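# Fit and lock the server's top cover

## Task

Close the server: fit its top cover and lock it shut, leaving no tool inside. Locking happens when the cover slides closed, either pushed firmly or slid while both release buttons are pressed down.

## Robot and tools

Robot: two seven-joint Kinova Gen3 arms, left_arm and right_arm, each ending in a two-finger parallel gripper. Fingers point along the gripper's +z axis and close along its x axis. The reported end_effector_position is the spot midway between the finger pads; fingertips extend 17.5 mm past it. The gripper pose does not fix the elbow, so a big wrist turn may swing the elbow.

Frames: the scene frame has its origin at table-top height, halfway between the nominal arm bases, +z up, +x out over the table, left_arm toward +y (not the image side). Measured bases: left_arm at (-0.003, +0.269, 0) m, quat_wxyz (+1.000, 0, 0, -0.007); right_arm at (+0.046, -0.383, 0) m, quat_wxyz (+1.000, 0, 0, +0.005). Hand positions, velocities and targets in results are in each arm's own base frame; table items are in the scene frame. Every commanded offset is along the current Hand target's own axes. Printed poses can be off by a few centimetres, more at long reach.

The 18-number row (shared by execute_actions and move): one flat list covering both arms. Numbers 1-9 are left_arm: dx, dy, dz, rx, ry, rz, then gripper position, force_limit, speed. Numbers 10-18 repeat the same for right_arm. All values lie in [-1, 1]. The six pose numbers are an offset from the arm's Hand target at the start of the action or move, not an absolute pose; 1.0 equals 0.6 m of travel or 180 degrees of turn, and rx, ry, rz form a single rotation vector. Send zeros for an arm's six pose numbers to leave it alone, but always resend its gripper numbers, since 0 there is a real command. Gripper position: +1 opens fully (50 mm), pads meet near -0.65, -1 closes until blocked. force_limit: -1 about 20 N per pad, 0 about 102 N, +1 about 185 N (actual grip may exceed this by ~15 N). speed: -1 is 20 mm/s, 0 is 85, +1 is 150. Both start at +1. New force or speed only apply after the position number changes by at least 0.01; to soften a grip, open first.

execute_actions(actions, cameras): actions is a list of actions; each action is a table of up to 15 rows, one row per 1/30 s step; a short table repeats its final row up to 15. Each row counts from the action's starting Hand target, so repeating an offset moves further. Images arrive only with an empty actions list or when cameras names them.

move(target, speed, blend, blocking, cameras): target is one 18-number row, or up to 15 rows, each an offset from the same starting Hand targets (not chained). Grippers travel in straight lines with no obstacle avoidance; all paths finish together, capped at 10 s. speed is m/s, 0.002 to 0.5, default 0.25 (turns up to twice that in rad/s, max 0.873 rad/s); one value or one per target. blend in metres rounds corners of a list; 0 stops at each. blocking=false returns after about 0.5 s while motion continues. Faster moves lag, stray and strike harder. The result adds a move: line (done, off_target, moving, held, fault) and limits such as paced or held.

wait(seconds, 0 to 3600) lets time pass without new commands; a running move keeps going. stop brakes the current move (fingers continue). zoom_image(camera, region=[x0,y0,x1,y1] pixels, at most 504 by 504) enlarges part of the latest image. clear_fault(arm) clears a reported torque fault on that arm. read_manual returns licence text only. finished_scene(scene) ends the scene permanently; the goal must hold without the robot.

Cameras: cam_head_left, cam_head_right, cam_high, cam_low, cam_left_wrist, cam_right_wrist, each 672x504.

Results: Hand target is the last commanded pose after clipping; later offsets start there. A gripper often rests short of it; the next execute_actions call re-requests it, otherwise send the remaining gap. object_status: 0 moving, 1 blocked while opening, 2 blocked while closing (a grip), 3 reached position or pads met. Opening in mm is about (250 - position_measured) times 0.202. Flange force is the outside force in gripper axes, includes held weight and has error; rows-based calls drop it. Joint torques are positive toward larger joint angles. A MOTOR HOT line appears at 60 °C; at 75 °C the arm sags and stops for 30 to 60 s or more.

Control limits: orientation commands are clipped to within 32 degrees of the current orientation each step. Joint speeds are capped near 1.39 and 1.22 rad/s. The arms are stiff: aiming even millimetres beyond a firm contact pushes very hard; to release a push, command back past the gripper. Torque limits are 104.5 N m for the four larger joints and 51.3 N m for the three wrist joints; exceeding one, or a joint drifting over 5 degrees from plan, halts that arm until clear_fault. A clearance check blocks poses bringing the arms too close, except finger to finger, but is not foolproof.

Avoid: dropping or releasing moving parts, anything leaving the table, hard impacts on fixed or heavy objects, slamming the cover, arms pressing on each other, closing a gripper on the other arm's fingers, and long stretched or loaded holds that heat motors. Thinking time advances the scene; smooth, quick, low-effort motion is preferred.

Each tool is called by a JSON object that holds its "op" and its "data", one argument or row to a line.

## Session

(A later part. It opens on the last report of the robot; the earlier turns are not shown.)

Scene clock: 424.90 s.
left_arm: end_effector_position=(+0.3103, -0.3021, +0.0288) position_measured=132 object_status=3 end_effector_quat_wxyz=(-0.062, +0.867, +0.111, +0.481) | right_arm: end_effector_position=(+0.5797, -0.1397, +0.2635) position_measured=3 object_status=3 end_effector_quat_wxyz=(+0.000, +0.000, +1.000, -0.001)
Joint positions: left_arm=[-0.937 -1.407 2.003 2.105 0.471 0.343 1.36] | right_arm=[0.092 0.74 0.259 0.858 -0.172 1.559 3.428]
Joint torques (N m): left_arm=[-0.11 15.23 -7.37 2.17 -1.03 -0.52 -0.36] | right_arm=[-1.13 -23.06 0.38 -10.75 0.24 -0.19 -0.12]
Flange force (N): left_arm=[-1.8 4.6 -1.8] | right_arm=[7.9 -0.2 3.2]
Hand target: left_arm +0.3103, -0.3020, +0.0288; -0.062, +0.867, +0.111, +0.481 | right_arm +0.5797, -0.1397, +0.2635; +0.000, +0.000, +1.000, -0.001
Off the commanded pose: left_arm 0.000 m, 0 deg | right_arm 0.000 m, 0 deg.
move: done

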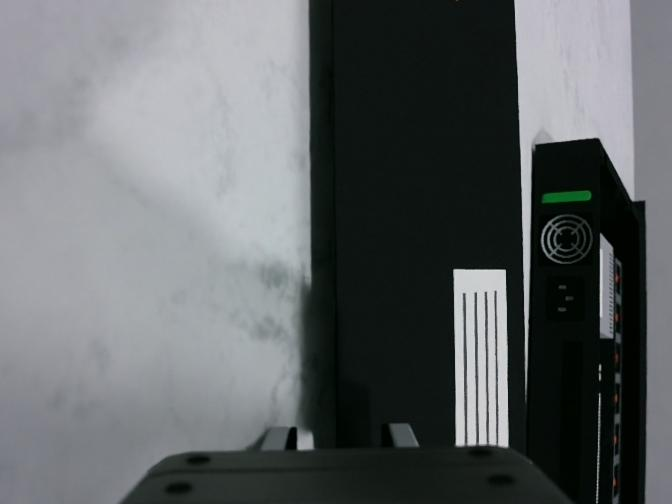

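{"op": "move", "data": {
  "target": [0.0071,0,0.0113,0,0,0,0.14,1,1,0,0,0,0,0,0,1,1,1],
  "speed": 0.03
}}

{"op": "move", "data": {
  "target": [0.0035,0,0.00565,0,0,0,0.14,1,1,0,0,0,0,0,0,1,1,1],
  "speed": 0.02
}}

{"op": "move", "data": {
  "target": [0.0035,0,0.00565,0,0,0,0.14,1,1,0,0,0,0,0,0,1,1,1],
  "speed": 0.02,
  "cameras": ["cam_left_wrist","cam_head_right","cam_head_left"]
}}

Scene clock: 437.93 s.
left_arm: end_effector_position=(+0.3181, -0.3000, +0.0288) position_measured=132 object_status=3 end_effector_quat_wxyz=(-0.062, +0.867, +0.111, +0.481) | right_arm: end_effector_position=(+0.5797, -0.1397, +0.2635) position_measured=3 object_status=3 end_effector_quat_wxyz=(+0.000, +0.000, +1.000, -0.001)
Joint positions: left_arm=[-0.959 -1.403 2.008 2.108 0.47 0.319 1.35] | right_arm=[0.092 0.74 0.259 0.858 -0.172 1.559 3.428]
Joint torques (N m): left_arm=[-0.3 15.21 -7.42 2.15 -0.98 -0.6 -0.31] | right_arm=[-1.04 -23.05 0.39 -10.79 0.21 -0.21 -0.11]
Flange force (N): left_arm=[-1.9 4.6 -2.3] | right_arm=[8.1 0.0 3.2]
Hand target: left_arm +0.3181, -0.3000, +0.0288; -0.062, +0.867, +0.111, +0.481 | right_arm +0.5797, -0.1397, +0.2635; +0.000, +0.000, +1.000, -0.001
Off the commanded pose: left_arm 0.000 m, 0 deg | right_arm 0.000 m, 0 deg.
move: done

Scene clock: 438.43 s.
left_arm: end_effector_position=(+0.3219, -0.2990, +0.0288) position_measured=132 object_status=3 end_effector_quat_wxyz=(-0.062, +0.867, +0.111, +0.481) | right_arm: end_effector_position=(+0.5797, -0.1397, +0.2635) position_measured=3 object_status=3 end_effector_quat_wxyz=(+0.000, +0.000, +1.000, -0.001)
Joint positions: left_arm=[-0.971 -1.401 2.01 2.11 0.47 0.308 1.345] | right_arm=[0.092 0.74 0.259 0.858 -0.172 1.559 3.428]
Joint torques (N m): left_arm=[-0.48 15.14 -7.38 2.12 -0.96 -0.48 -0.41] | right_arm=[-1.08 -23.03 0.36 -10.75 0.25 -0.19 -0.08]
Flange force (N): left_arm=[-2.0 4.2 -2.6] | right_arm=[7.9 -0.1 3.1]
Hand target: left_arm +0.3219, -0.2990, +0.0288; -0.062, +0.867, +0.111, +0.481 | right_arm +0.5797, -0.1397, +0.2635; +0.000, +0.000, +1.000, -0.001
Off the commanded pose: left_arm 0.000 m, 0 deg | right_arm 0.000 m, 0 deg.
move: done

Scene clock: 438.93 s.
left_arm: end_effector_position=(+0.3258, -0.2980, +0.0288) position_measured=132 object_status=3 end_effector_quat_wxyz=(-0.062, +0.867, +0.111, +0.481) | right_arm: end_effector_position=(+0.5797, -0.1397, +0.2635) position_measured=3 object_status=3 end_effector_quat_wxyz=(+0.000, +0.000, +1.000, -0.001)
Joint positions: left_arm=[-0.982 -1.399 2.013 2.111 0.469 0.297 1.34] | right_arm=[0.092 0.74 0.259 0.858 -0.172 1.559 3.428]
Joint torques (N m): left_arm=[-0.54 15.25 -7.38 2.08 -0.91 -0.62 -0.28] | right_arm=[-1.09 -23.02 0.43 -10.81 0.23 -0.21 -0.13]
Flange force (N): left_arm=[-2.1 4.5 -2.9] | right_arm=[8.3 -0.1 3.3]
Hand target: left_arm +0.3258, -0.2980, +0.0288; -0.062, +0.867, +0.111, +0.481 | right_arm +0.5797, -0.1397, +0.2635; +0.000, +0.000, +1.000, -0.001
Off the commanded pose: left_arm 0.000 m, 0 deg | right_arm 0.000 m, 0 deg.
move: done
Images, in order (width x height): cam_head_left 672x504, cam_head_right 672x504, cam_left_wrist 672x504.

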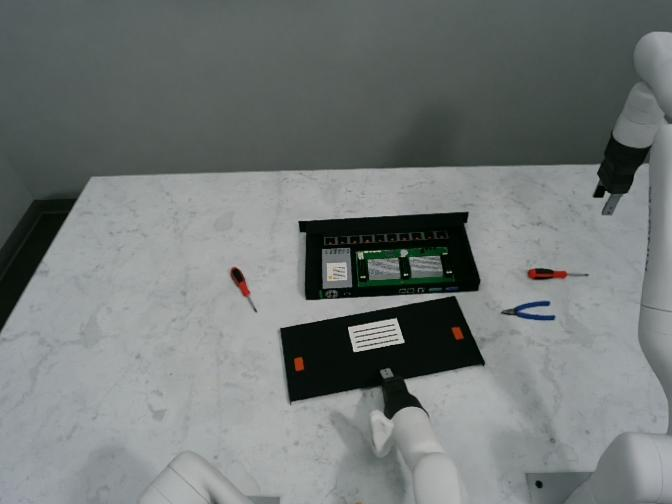

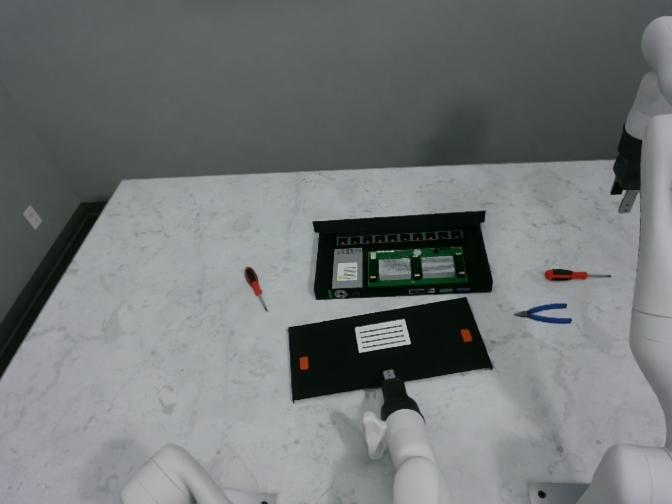

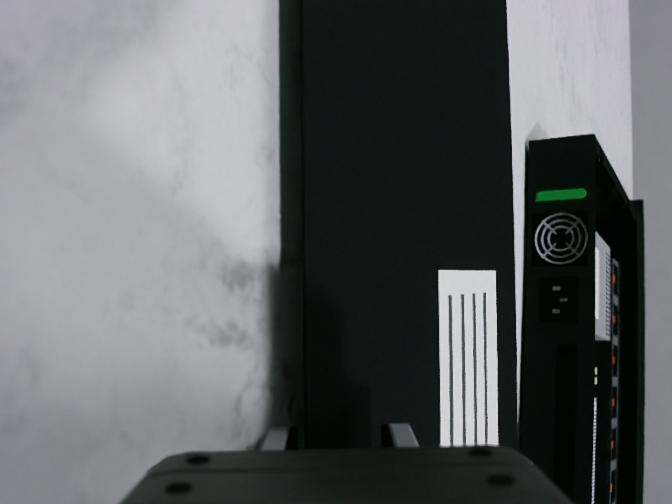

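{"op": "move", "data": {
  "target": [0,0,0,0,0,0,-1,-0.8,-1,0,0,0,0,0,0,1,1,1],
  "cameras": ["cam_left_wrist","cam_head_left"]
}}

Scene clock: 451.43 s.
left_arm: end_effector_position=(+0.3258, -0.2980, +0.0288) position_measured=222 object_status=2 end_effector_quat_wxyz=(-0.062, +0.867, +0.111, +0.481) | right_arm: end_effector_position=(+0.5797, -0.1397, +0.2635) position_measured=3 object_status=3 end_effector_quat_wxyz=(+0.000, +0.000, +1.000, -0.001)
Joint positions: left_arm=[-0.982 -1.399 2.013 2.111 0.469 0.297 1.34] | right_arm=[0.092 0.74 0.259 0.858 -0.172 1.559 3.428]
Joint torques (N m): left_arm=[-1.11 15.27 -8.43 2.39 -0.87 -0.73 -0.19] | right_arm=[-1.03 -23.02 0.36 -10.72 0.24 -0.21 -0.12]
Flange force (N): left_arm=[-4.2 4.3 -3.1] | right_arm=[7.8 -0.1 3.0]
Hand target: left_arm +0.3258, -0.2980, +0.0288; -0.062, +0.867, +0.111, +0.481 | right_arm +0.5797, -0.1397, +0.2635; +0.000, +0.000, +1.000, -0.001
Off the commanded pose: left_arm 0.000 m, 0 deg | right_arm 0.000 m, 0 deg.
move: done
Images, in order (width x height): cam_head_left 672x504, cam_left_wrist 672x504.

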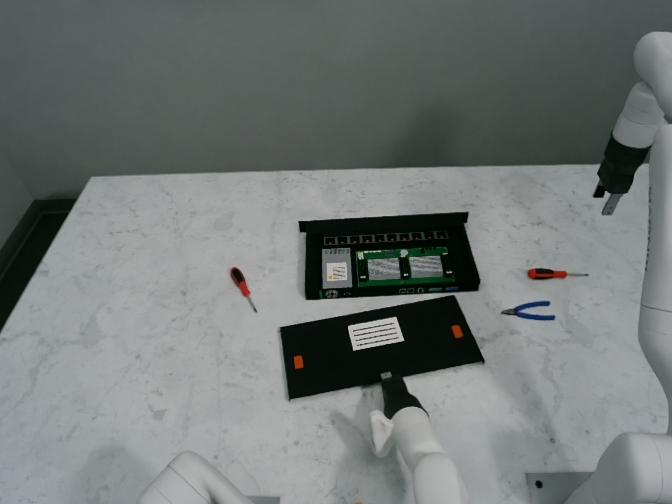

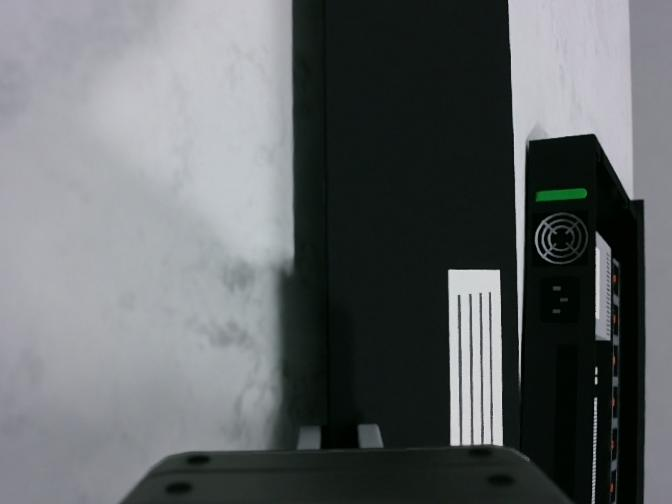

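{"op": "move", "data": {
  "target": [
    [0.0715,0,-0.0333,0,0,0,-1,-0.8,-1,0,0,0,0,0,0,1,1,1],
    [0.1428,0,-0.048,0,0,0,-1,-0.8,-1,0,0,0,0,0,0,1,1,1]
  ],
  "speed": 0.06,
  "blend": [0.01,0],
  "cameras": ["cam_left_wrist","cam_head_left","cam_low","cam_high"]
}}

Scene clock: 462.10 s.
left_arm: end_effector_position=(+0.3460, -0.2927, +0.1167) position_measured=247 object_status=2 end_effector_quat_wxyz=(-0.062, +0.867, +0.111, +0.481) | right_arm: end_effector_position=(+0.5797, -0.1397, +0.2635) position_measured=3 object_status=3 end_effector_quat_wxyz=(+0.000, +0.000, +1.000, -0.001)
Joint positions: left_arm=[-0.99 -1.218 1.847 2.147 0.348 0.336 1.22] | right_arm=[0.092 0.74 0.259 0.858 -0.172 1.559 3.428]
Joint torques (N m): left_arm=[-0.16 15.1 -8.61 -0.67 -0.91 -0.99 -0.15] | right_arm=[-1.08 -23.04 0.36 -10.76 0.23 -0.2 -0.13]
Flange force (N): left_arm=[-3.3 4.1 -0.5] | right_arm=[8.0 -0.2 3.2]
Hand target: left_arm +0.3460, -0.2927, +0.1168; -0.062, +0.867, +0.111, +0.481 | right_arm +0.5797, -0.1397, +0.2635; +0.000, +0.000, +1.000, -0.001
Off the commanded pose: left_arm 0.000 m, 0 deg | right_arm 0.000 m, 0 deg.
move: done
Images, in order (width x height): cam_head_left 672x504, cam_high 672x504, cam_low 672x504, cam_left_wrist 672x504.

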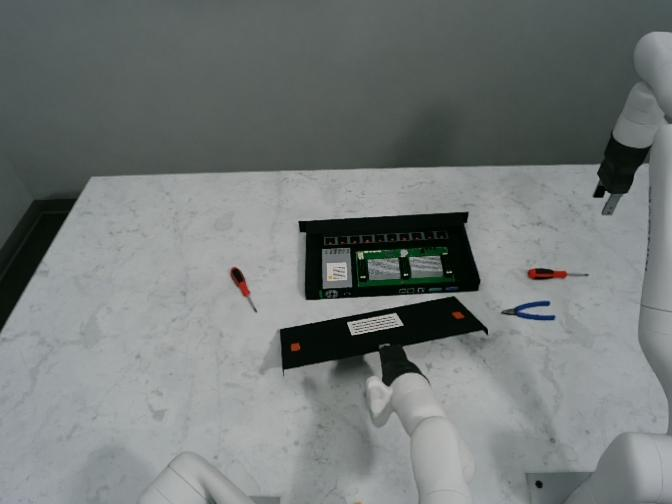

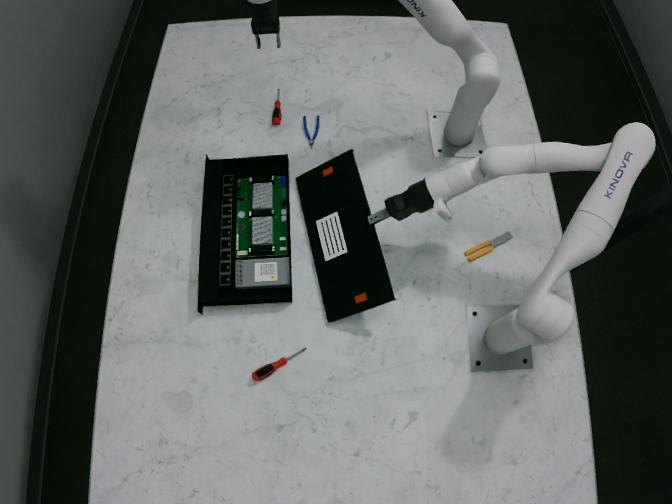

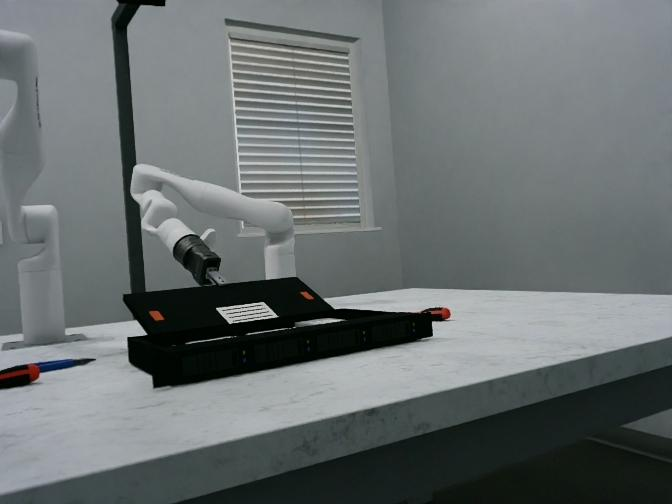

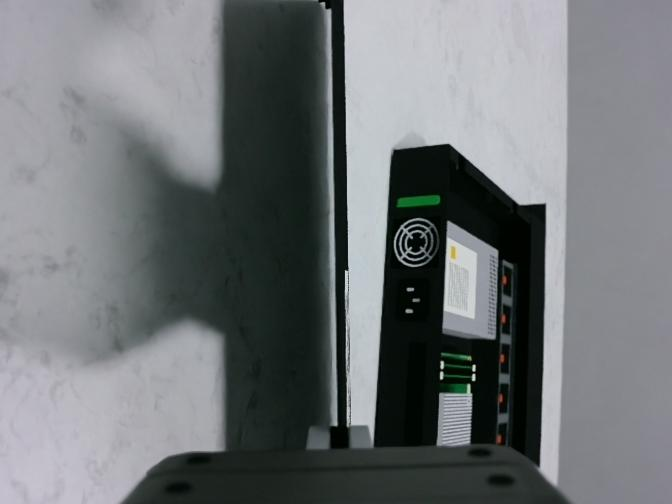

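{"op": "move", "data": {
  "target": [
    [0,0,0,0,0,0,-0.98,0.8,-1,0,0,0,0,0,0,1,1,1],
    [0.0424,0,-0.0265,0,0,0,-0.98,0.8,-1,0,0,0,0,0,0,1,1,1]
  ],
  "speed": 0.04,
  "cameras": ["cam_left_wrist","cam_head_left","cam_low"]
}}

Scene clock: 476.00 s.
left_arm: end_effector_position=(+0.3460, -0.2928, +0.1467) position_measured=253 object_status=3 end_effector_quat_wxyz=(-0.062, +0.867, +0.111, +0.481) | right_arm: end_effector_position=(+0.5797, -0.1397, +0.2635) position_measured=3 object_status=3 end_effector_quat_wxyz=(+0.000, +0.000, +1.000, -0.001)
Joint positions: left_arm=[-0.966 -1.165 1.78 2.142 0.306 0.381 1.189] | right_arm=[0.092 0.74 0.259 0.858 -0.172 1.559 3.428]
Joint torques (N m): left_arm=[-0.48 14 -10.67 -2.23 -2.03 -2.04 -0.26] | right_arm=[-1.05 -23.06 0.33 -10.73 0.27 -0.2 -0.1]
Flange force (N): left_arm=[-6.8 3.7 -0.2] | right_arm=[7.7 -0.1 3.1]
Hand target: left_arm +0.3460, -0.2928, +0.1468; -0.062, +0.867, +0.111, +0.481 | right_arm +0.5797, -0.1397, +0.2635; +0.000, +0.000, +1.000, -0.001
Off the commanded pose: left_arm 0.000 m, 0 deg | right_arm 0.000 m, 0 deg.
move: done
Images, in order (width x height): cam_head_left 672x504, cam_low 672x504, cam_left_wrist 672x504.

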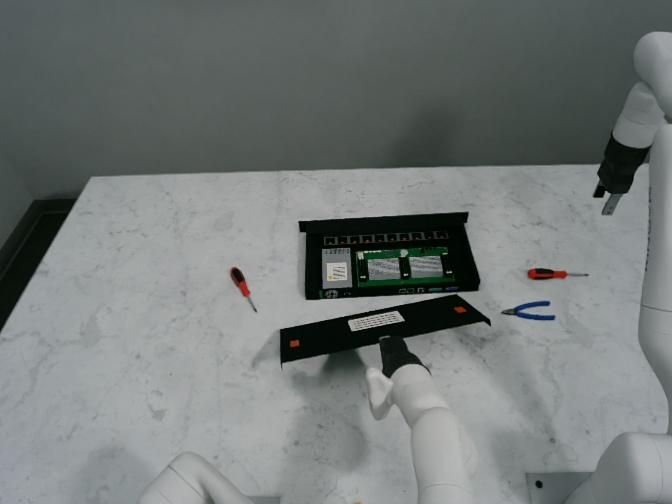

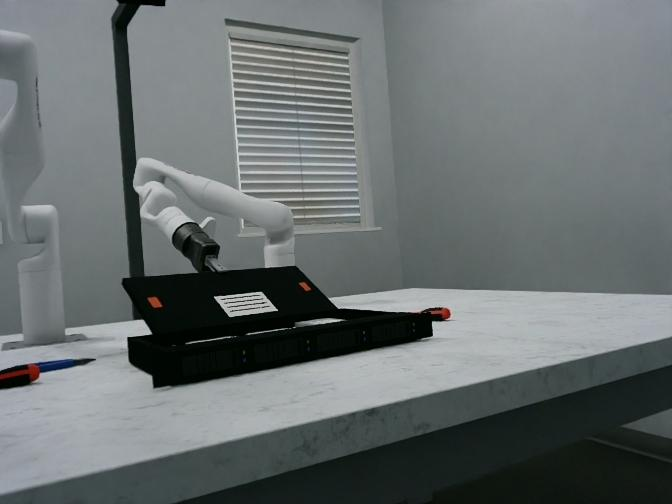

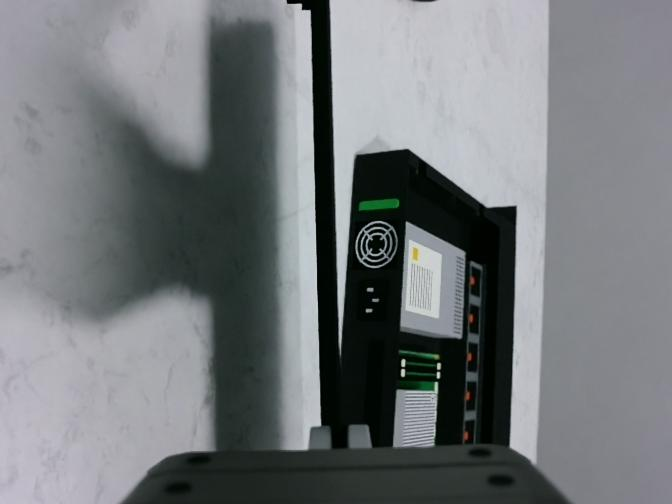

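{"op": "move", "data": {
  "target": [
    [0.1575,0.006,-0.0718,-0.0537,0.1663,0.0165,-0.98,0.8,-1,0,0,0,0,0,0,1,1,1],
    [0.193,0.118,0.237,-0.0537,0.1663,0.0165,-0.98,0.8,-1,0,0,0,0,0,0,1,1,1]
  ],
  "speed": 0.12,
  "blend": [0.02,0],
  "cameras": ["all"]
}}

Scene clock: 533.67 s.
left_arm: end_effector_position=(+0.5398, -0.3153, +0.1698) position_measured=253 object_status=3 end_effector_quat_wxyz=(-0.029, +0.718, +0.029, +0.695) | right_arm: end_effector_position=(+0.5797, -0.1397, +0.2635) position_measured=3 object_status=3 end_effector_quat_wxyz=(+0.000, +0.000, +1.000, -0.001)
Joint positions: left_arm=[-1.306 -1.749 1.713 2.003 0.4 -0.106 1.387] | right_arm=[0.092 0.74 0.259 0.858 -0.172 1.559 3.428]
Joint torques (N m): left_arm=[-0.57 17.09 -14.67 4.93 0.69 -1.02 -0.32] | right_arm=[-1.08 -23.02 0.37 -10.82 0.24 -0.19 -0.11]
Flange force (N): left_arm=[-10.0 4.9 0.5] | right_arm=[8.4 0.0 3.4]
Hand target: left_arm +0.5399, -0.3152, +0.1698; -0.029, +0.718, +0.029, +0.695 | right_arm +0.5797, -0.1397, +0.2635; +0.000, +0.000, +1.000, -0.001
Off the commanded pose: left_arm 0.000 m, 0 deg | right_arm 0.000 m, 0 deg.
move: done

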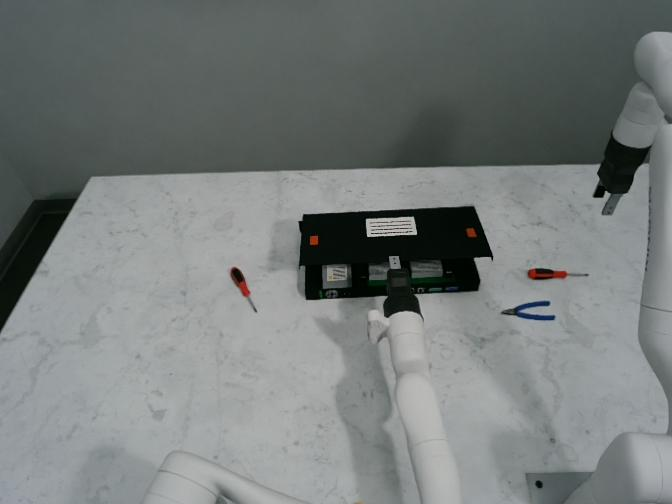

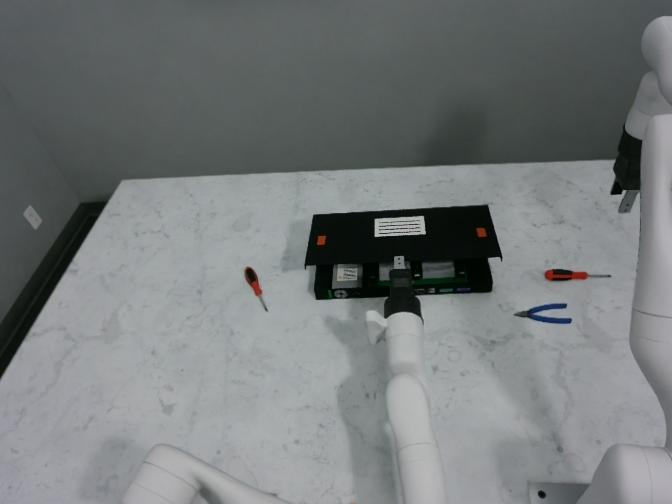

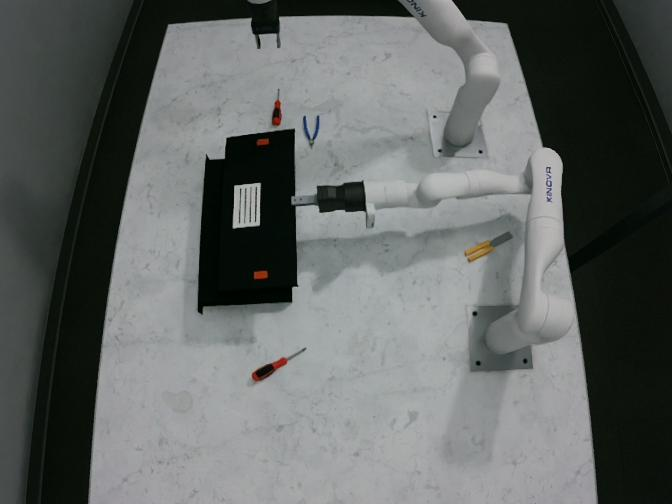

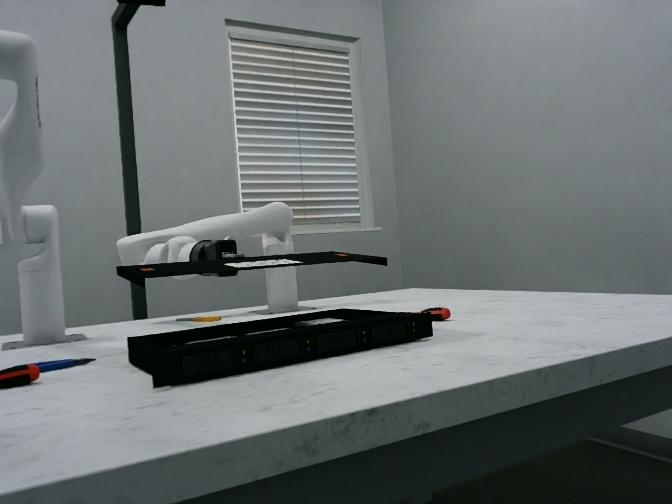

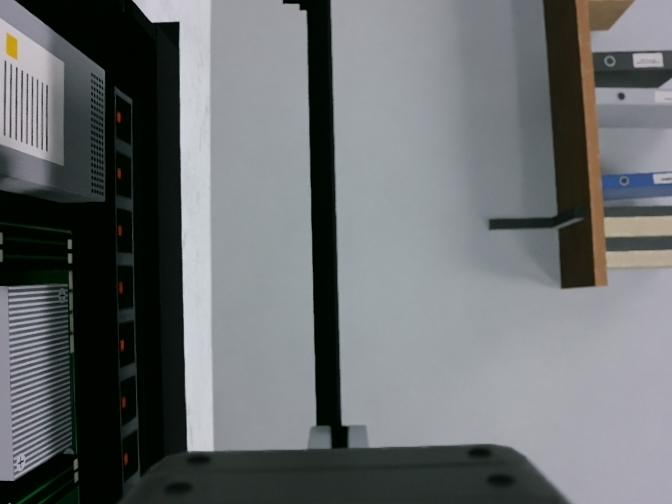

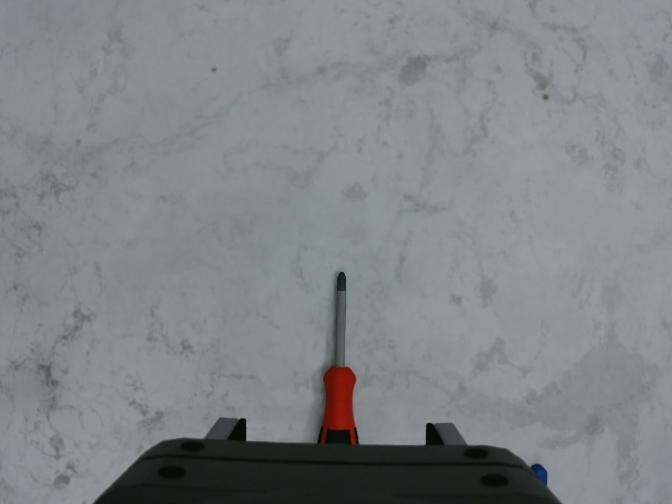

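{"op": "move", "data": {
  "target": [-0.108,-0.0873,0.0207,0,0,0.0072,-0.98,0.8,-1,0,0,0,0,0,0,1,1,1],
  "speed": 0.1,
  "cameras": ["cam_high","cam_low","cam_head_left","cam_left_wrist","cam_head_right"]
}}

{"op": "zoom_image", "data": {
  "camera": "cam_high",
  "region": [190, 140, 330, 320]
}}

{"op": "zoom_image", "data": {
  "camera": "cam_low",
  "region": [110, 250, 460, 400]
}}

{"op": "zoom_image", "data": {
  "camera": "cam_head_left",
  "region": [280, 190, 510, 310]
}}

Scene clock: 565.27 s.
left_arm: end_effector_position=(+0.5458, -0.2622, +0.1047) position_measured=253 object_status=3 end_effector_quat_wxyz=(-0.036, +0.719, +0.021, +0.694) | right_arm: end_effector_position=(+0.5797, -0.1397, +0.2635) position_measured=3 object_status=3 end_effector_quat_wxyz=(+0.000, +0.000, +1.000, -0.001)
Joint positions: left_arm=[-1.335 -1.914 1.822 2.057 0.487 -0.224 1.47] | right_arm=[0.092 0.74 0.259 0.858 -0.172 1.559 3.428]
Joint torques (N m): left_arm=[-0.9 15.09 -13.6 8.32 1.35 -0.22 -0.39] | right_arm=[-1.1 -22.99 0.35 -10.8 0.19 -0.19 -0.11]
Flange force (N): left_arm=[-10.8 4.5 0.7] | right_arm=[8.4 -0.1 3.3]
Hand target: left_arm +0.5458, -0.2621, +0.1047; -0.036, +0.719, +0.021, +0.694 | right_arm +0.5797, -0.1397, +0.2635; +0.000, +0.000, +1.000, -0.001
Off the commanded pose: left_arm 0.000 m, 0 deg | right_arm 0.000 m, 0 deg.
move: done
Images, in order (width x height): cam_head_left 672x504, cam_head_right 672x504, cam_high 672x504, cam_low 672x504, cam_left_wrist 672x504.

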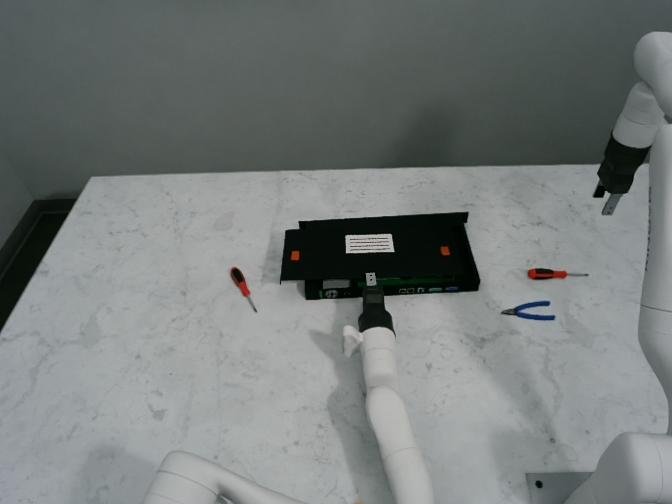

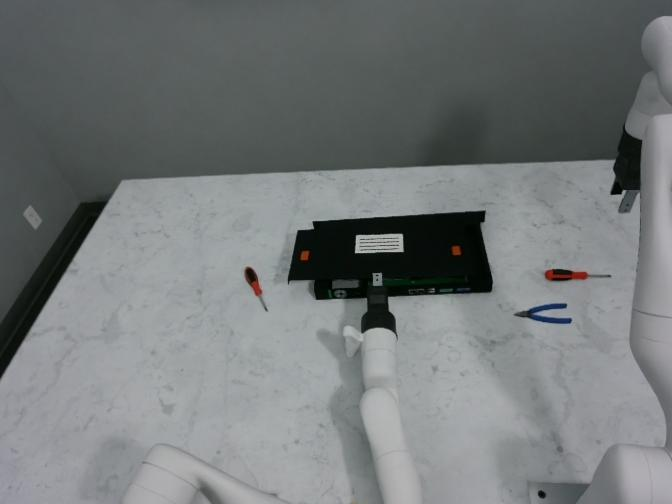

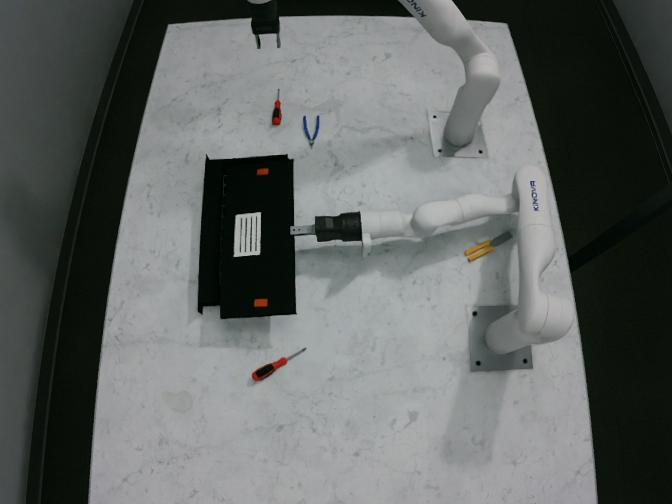

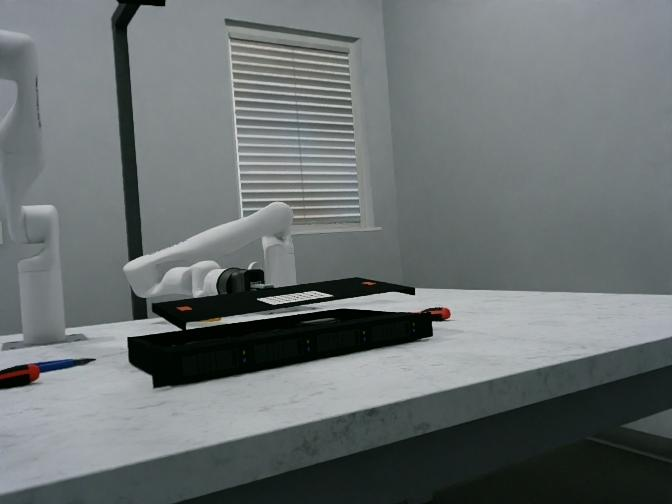

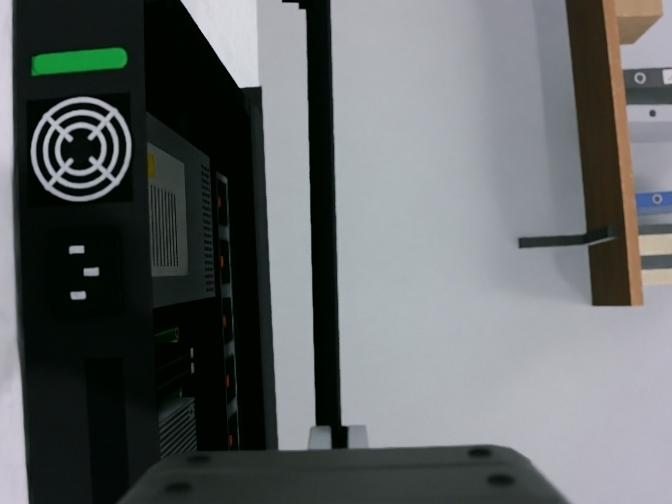

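Scaled by 2.800.

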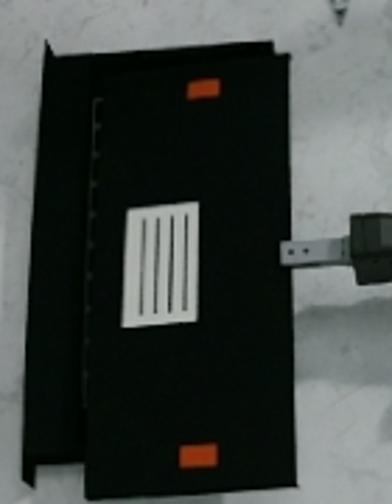

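Scaled by 1.440.

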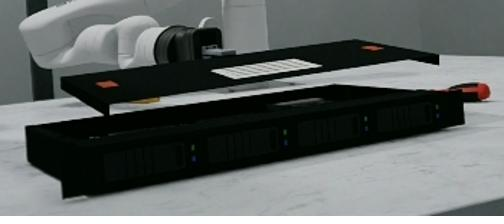

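Scaled by 2.191.

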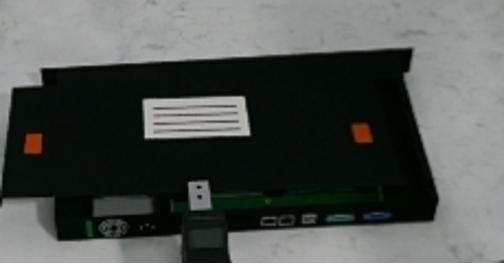

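{"op": "move", "data": {
  "target": [-0.0483,0.0972,-0.0112,0,0,0.0083,-0.98,0.8,-1,0,0,0,0,0,0,1,1,1],
  "speed": 0.1,
  "cameras": ["cam_high","cam_low","cam_head_left","cam_left_wrist"]
}}

{"op": "zoom_image", "data": {
  "camera": "cam_high",
  "region": [190, 130, 330, 320]
}}

{"op": "zoom_image", "data": {
  "camera": "cam_low",
  "region": [110, 270, 460, 400]
}}

{"op": "zoom_image", "data": {
  "camera": "cam_head_left",
  "region": [280, 190, 510, 310]
}}

Scene clock: 600.40 s.
left_arm: end_effector_position=(+0.5428, -0.3201, +0.0746) position_measured=253 object_status=3 end_effector_quat_wxyz=(-0.046, +0.719, +0.011, +0.694) | right_arm: end_effector_position=(+0.5797, -0.1397, +0.2635) position_measured=3 object_status=3 end_effector_quat_wxyz=(+0.000, +0.000, +1.000, -0.001)
Joint positions: left_arm=[-1.275 -2.006 1.751 1.869 0.521 0.032 1.469] | right_arm=[0.092 0.74 0.259 0.858 -0.172 1.559 3.428]
Joint torques (N m): left_arm=[6.06 16.72 -14.09 -3.79 -1.48 -6.93 -1.77] | right_arm=[-1.07 -23.01 0.37 -10.76 0.24 -0.19 -0.13]
Flange force (N): left_arm=[-6.1 -10.6 -7.8] | right_arm=[8.1 -0.1 3.2]
Hand target: left_arm +0.5428, -0.3202, +0.0746; -0.046, +0.719, +0.011, +0.694 | right_arm +0.5797, -0.1397, +0.2635; +0.000, +0.000, +1.000, -0.001
Off the commanded pose: left_arm 0.000 m, 0 deg | right_arm 0.000 m, 0 deg.
move: done
Images, in order (width x height): cam_head_left 672x504, cam_high 672x504, cam_low 672x504, cam_left_wrist 672x504.

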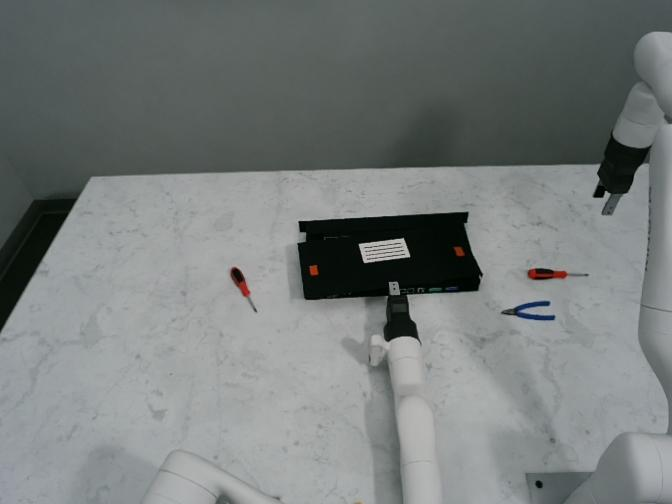

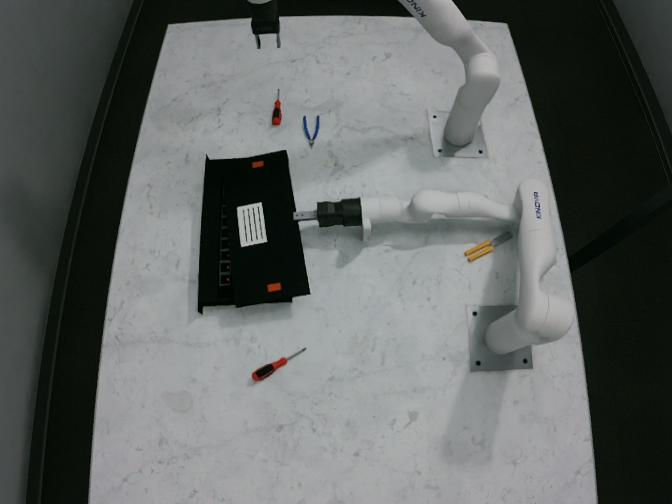

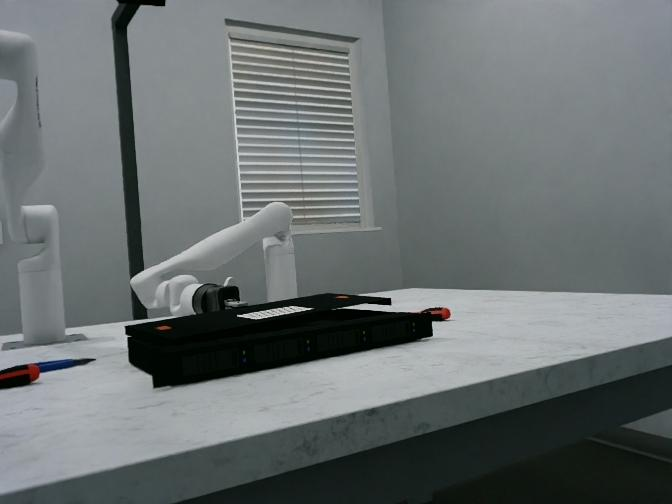

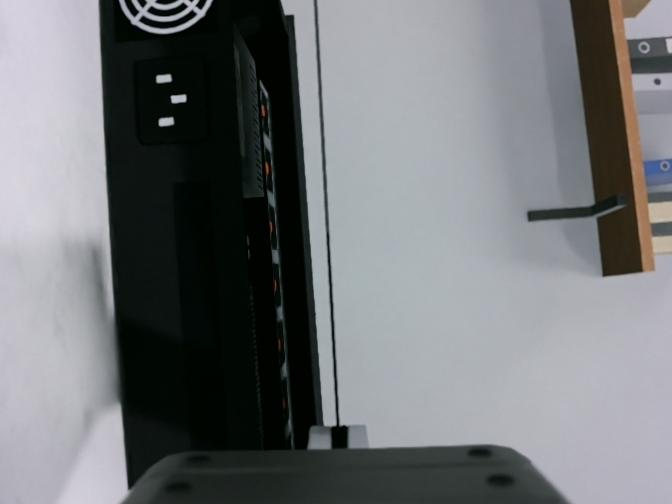

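Scaled by 2.653.

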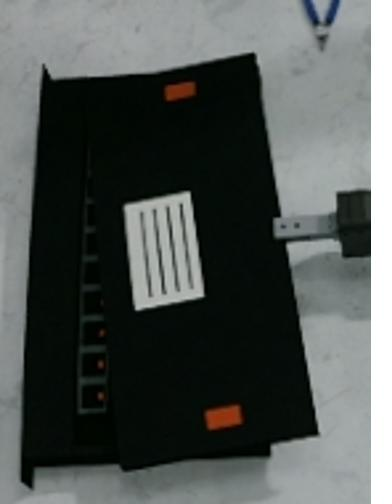

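Scaled by 1.440.

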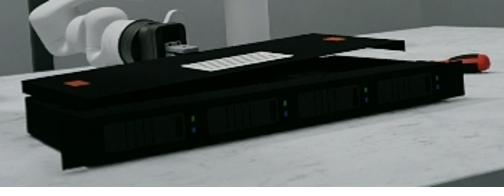

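Scaled by 2.191.

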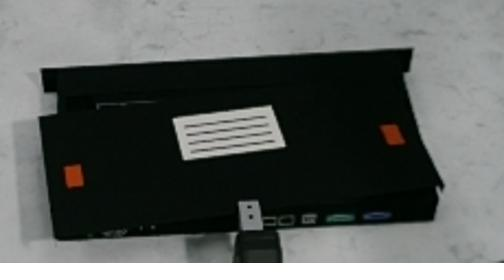

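{"op": "move", "data": {
  "target": [
    [0.05,-0.0025,-0.0017,0,0,0,-0.98,0.8,-1,0,0,0,0,0,0,1,1,1],
    [0.0507,0.0067,0.0077,-0.0433,0.0022,0.0015,-0.98,0.8,-1,0,0,0,0,0,0,1,1,1]
  ],
  "speed": 0.08,
  "cameras": ["cam_high","cam_low","cam_head_left","cam_left_wrist"]
}}

{"op": "zoom_image", "data": {
  "camera": "cam_high",
  "region": [190, 130, 330, 320]
}}

{"op": "zoom_image", "data": {
  "camera": "cam_low",
  "region": [110, 270, 460, 400]
}}

{"op": "zoom_image", "data": {
  "camera": "cam_head_left",
  "region": [280, 190, 510, 310]
}}

Scene clock: 635.77 s.
left_arm: end_effector_position=(+0.5489, -0.3252, +0.1046) position_measured=253 object_status=3 end_effector_quat_wxyz=(+0.002, +0.718, -0.038, +0.695) | right_arm: end_effector_position=(+0.5797, -0.1397, +0.2635) position_measured=3 object_status=3 end_effector_quat_wxyz=(+0.000, +0.000, +1.000, -0.001)
Joint positions: left_arm=[-1.328 -1.91 1.801 2.008 0.466 -0.3 1.446] | right_arm=[0.092 0.74 0.259 0.858 -0.172 1.559 3.428]
Joint torques (N m): left_arm=[-0.6 16.54 -14.18 7.91 2.02 -0.5 -0.38] | right_arm=[-1.05 -23.07 0.4 -10.76 0.24 -0.22 -0.09]
Flange force (N): left_arm=[-10.8 4.8 1.7] | right_arm=[7.8 -0.1 3.1]
Hand target: left_arm +0.5489, -0.3253, +0.1046; +0.002, +0.718, -0.038, +0.695 | right_arm +0.5797, -0.1397, +0.2635; +0.000, +0.000, +1.000, -0.001
Off the commanded pose: left_arm 0.000 m, 0 deg | right_arm 0.000 m, 0 deg.
move: done
Images, in order (width x height): cam_head_left 672x504, cam_high 672x504, cam_low 672x504, cam_left_wrist 672x504.

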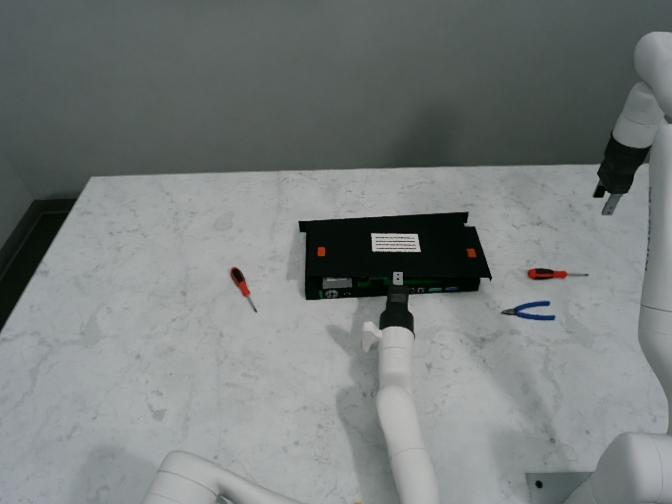

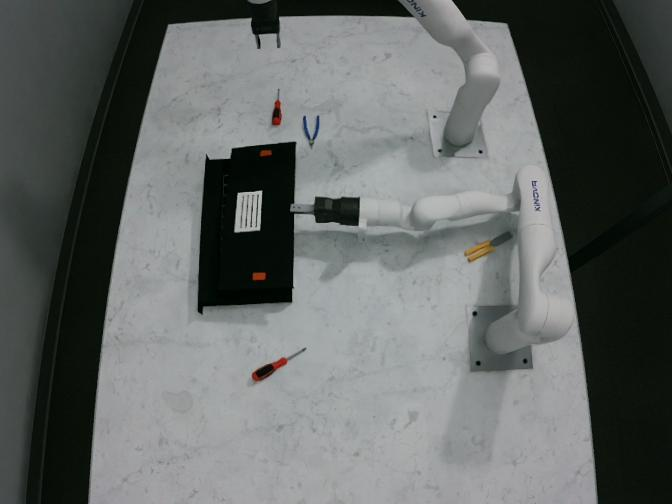

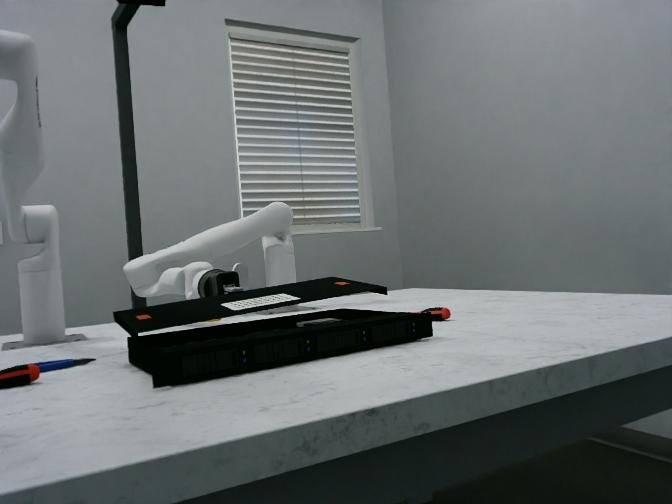

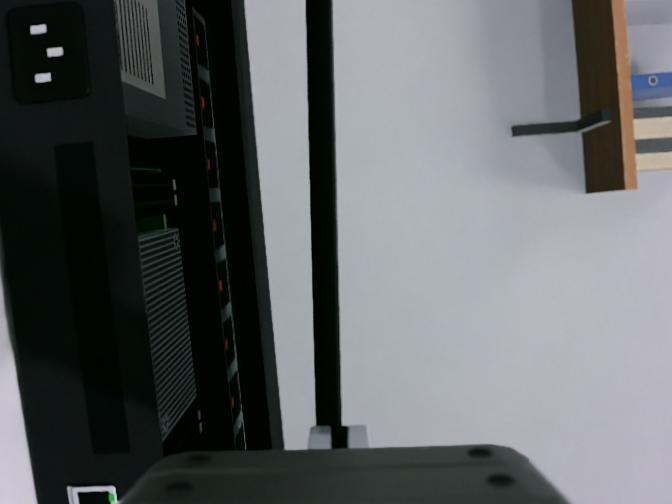

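Scaled by 2.653.

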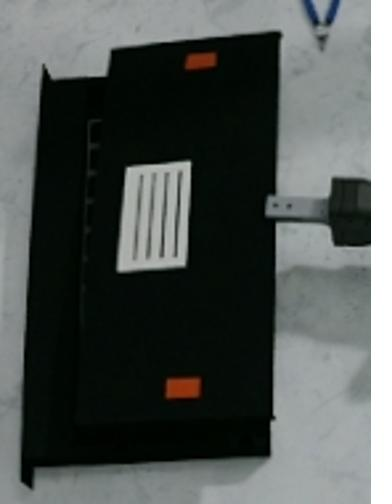

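Scaled by 1.440.

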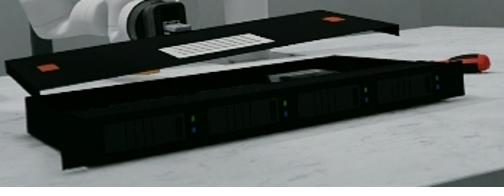

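Scaled by 2.191.

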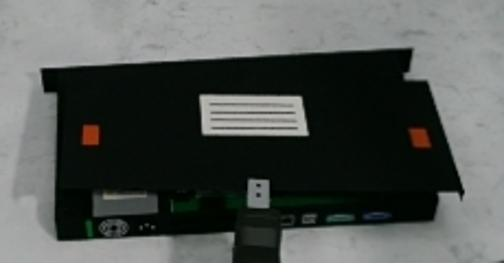

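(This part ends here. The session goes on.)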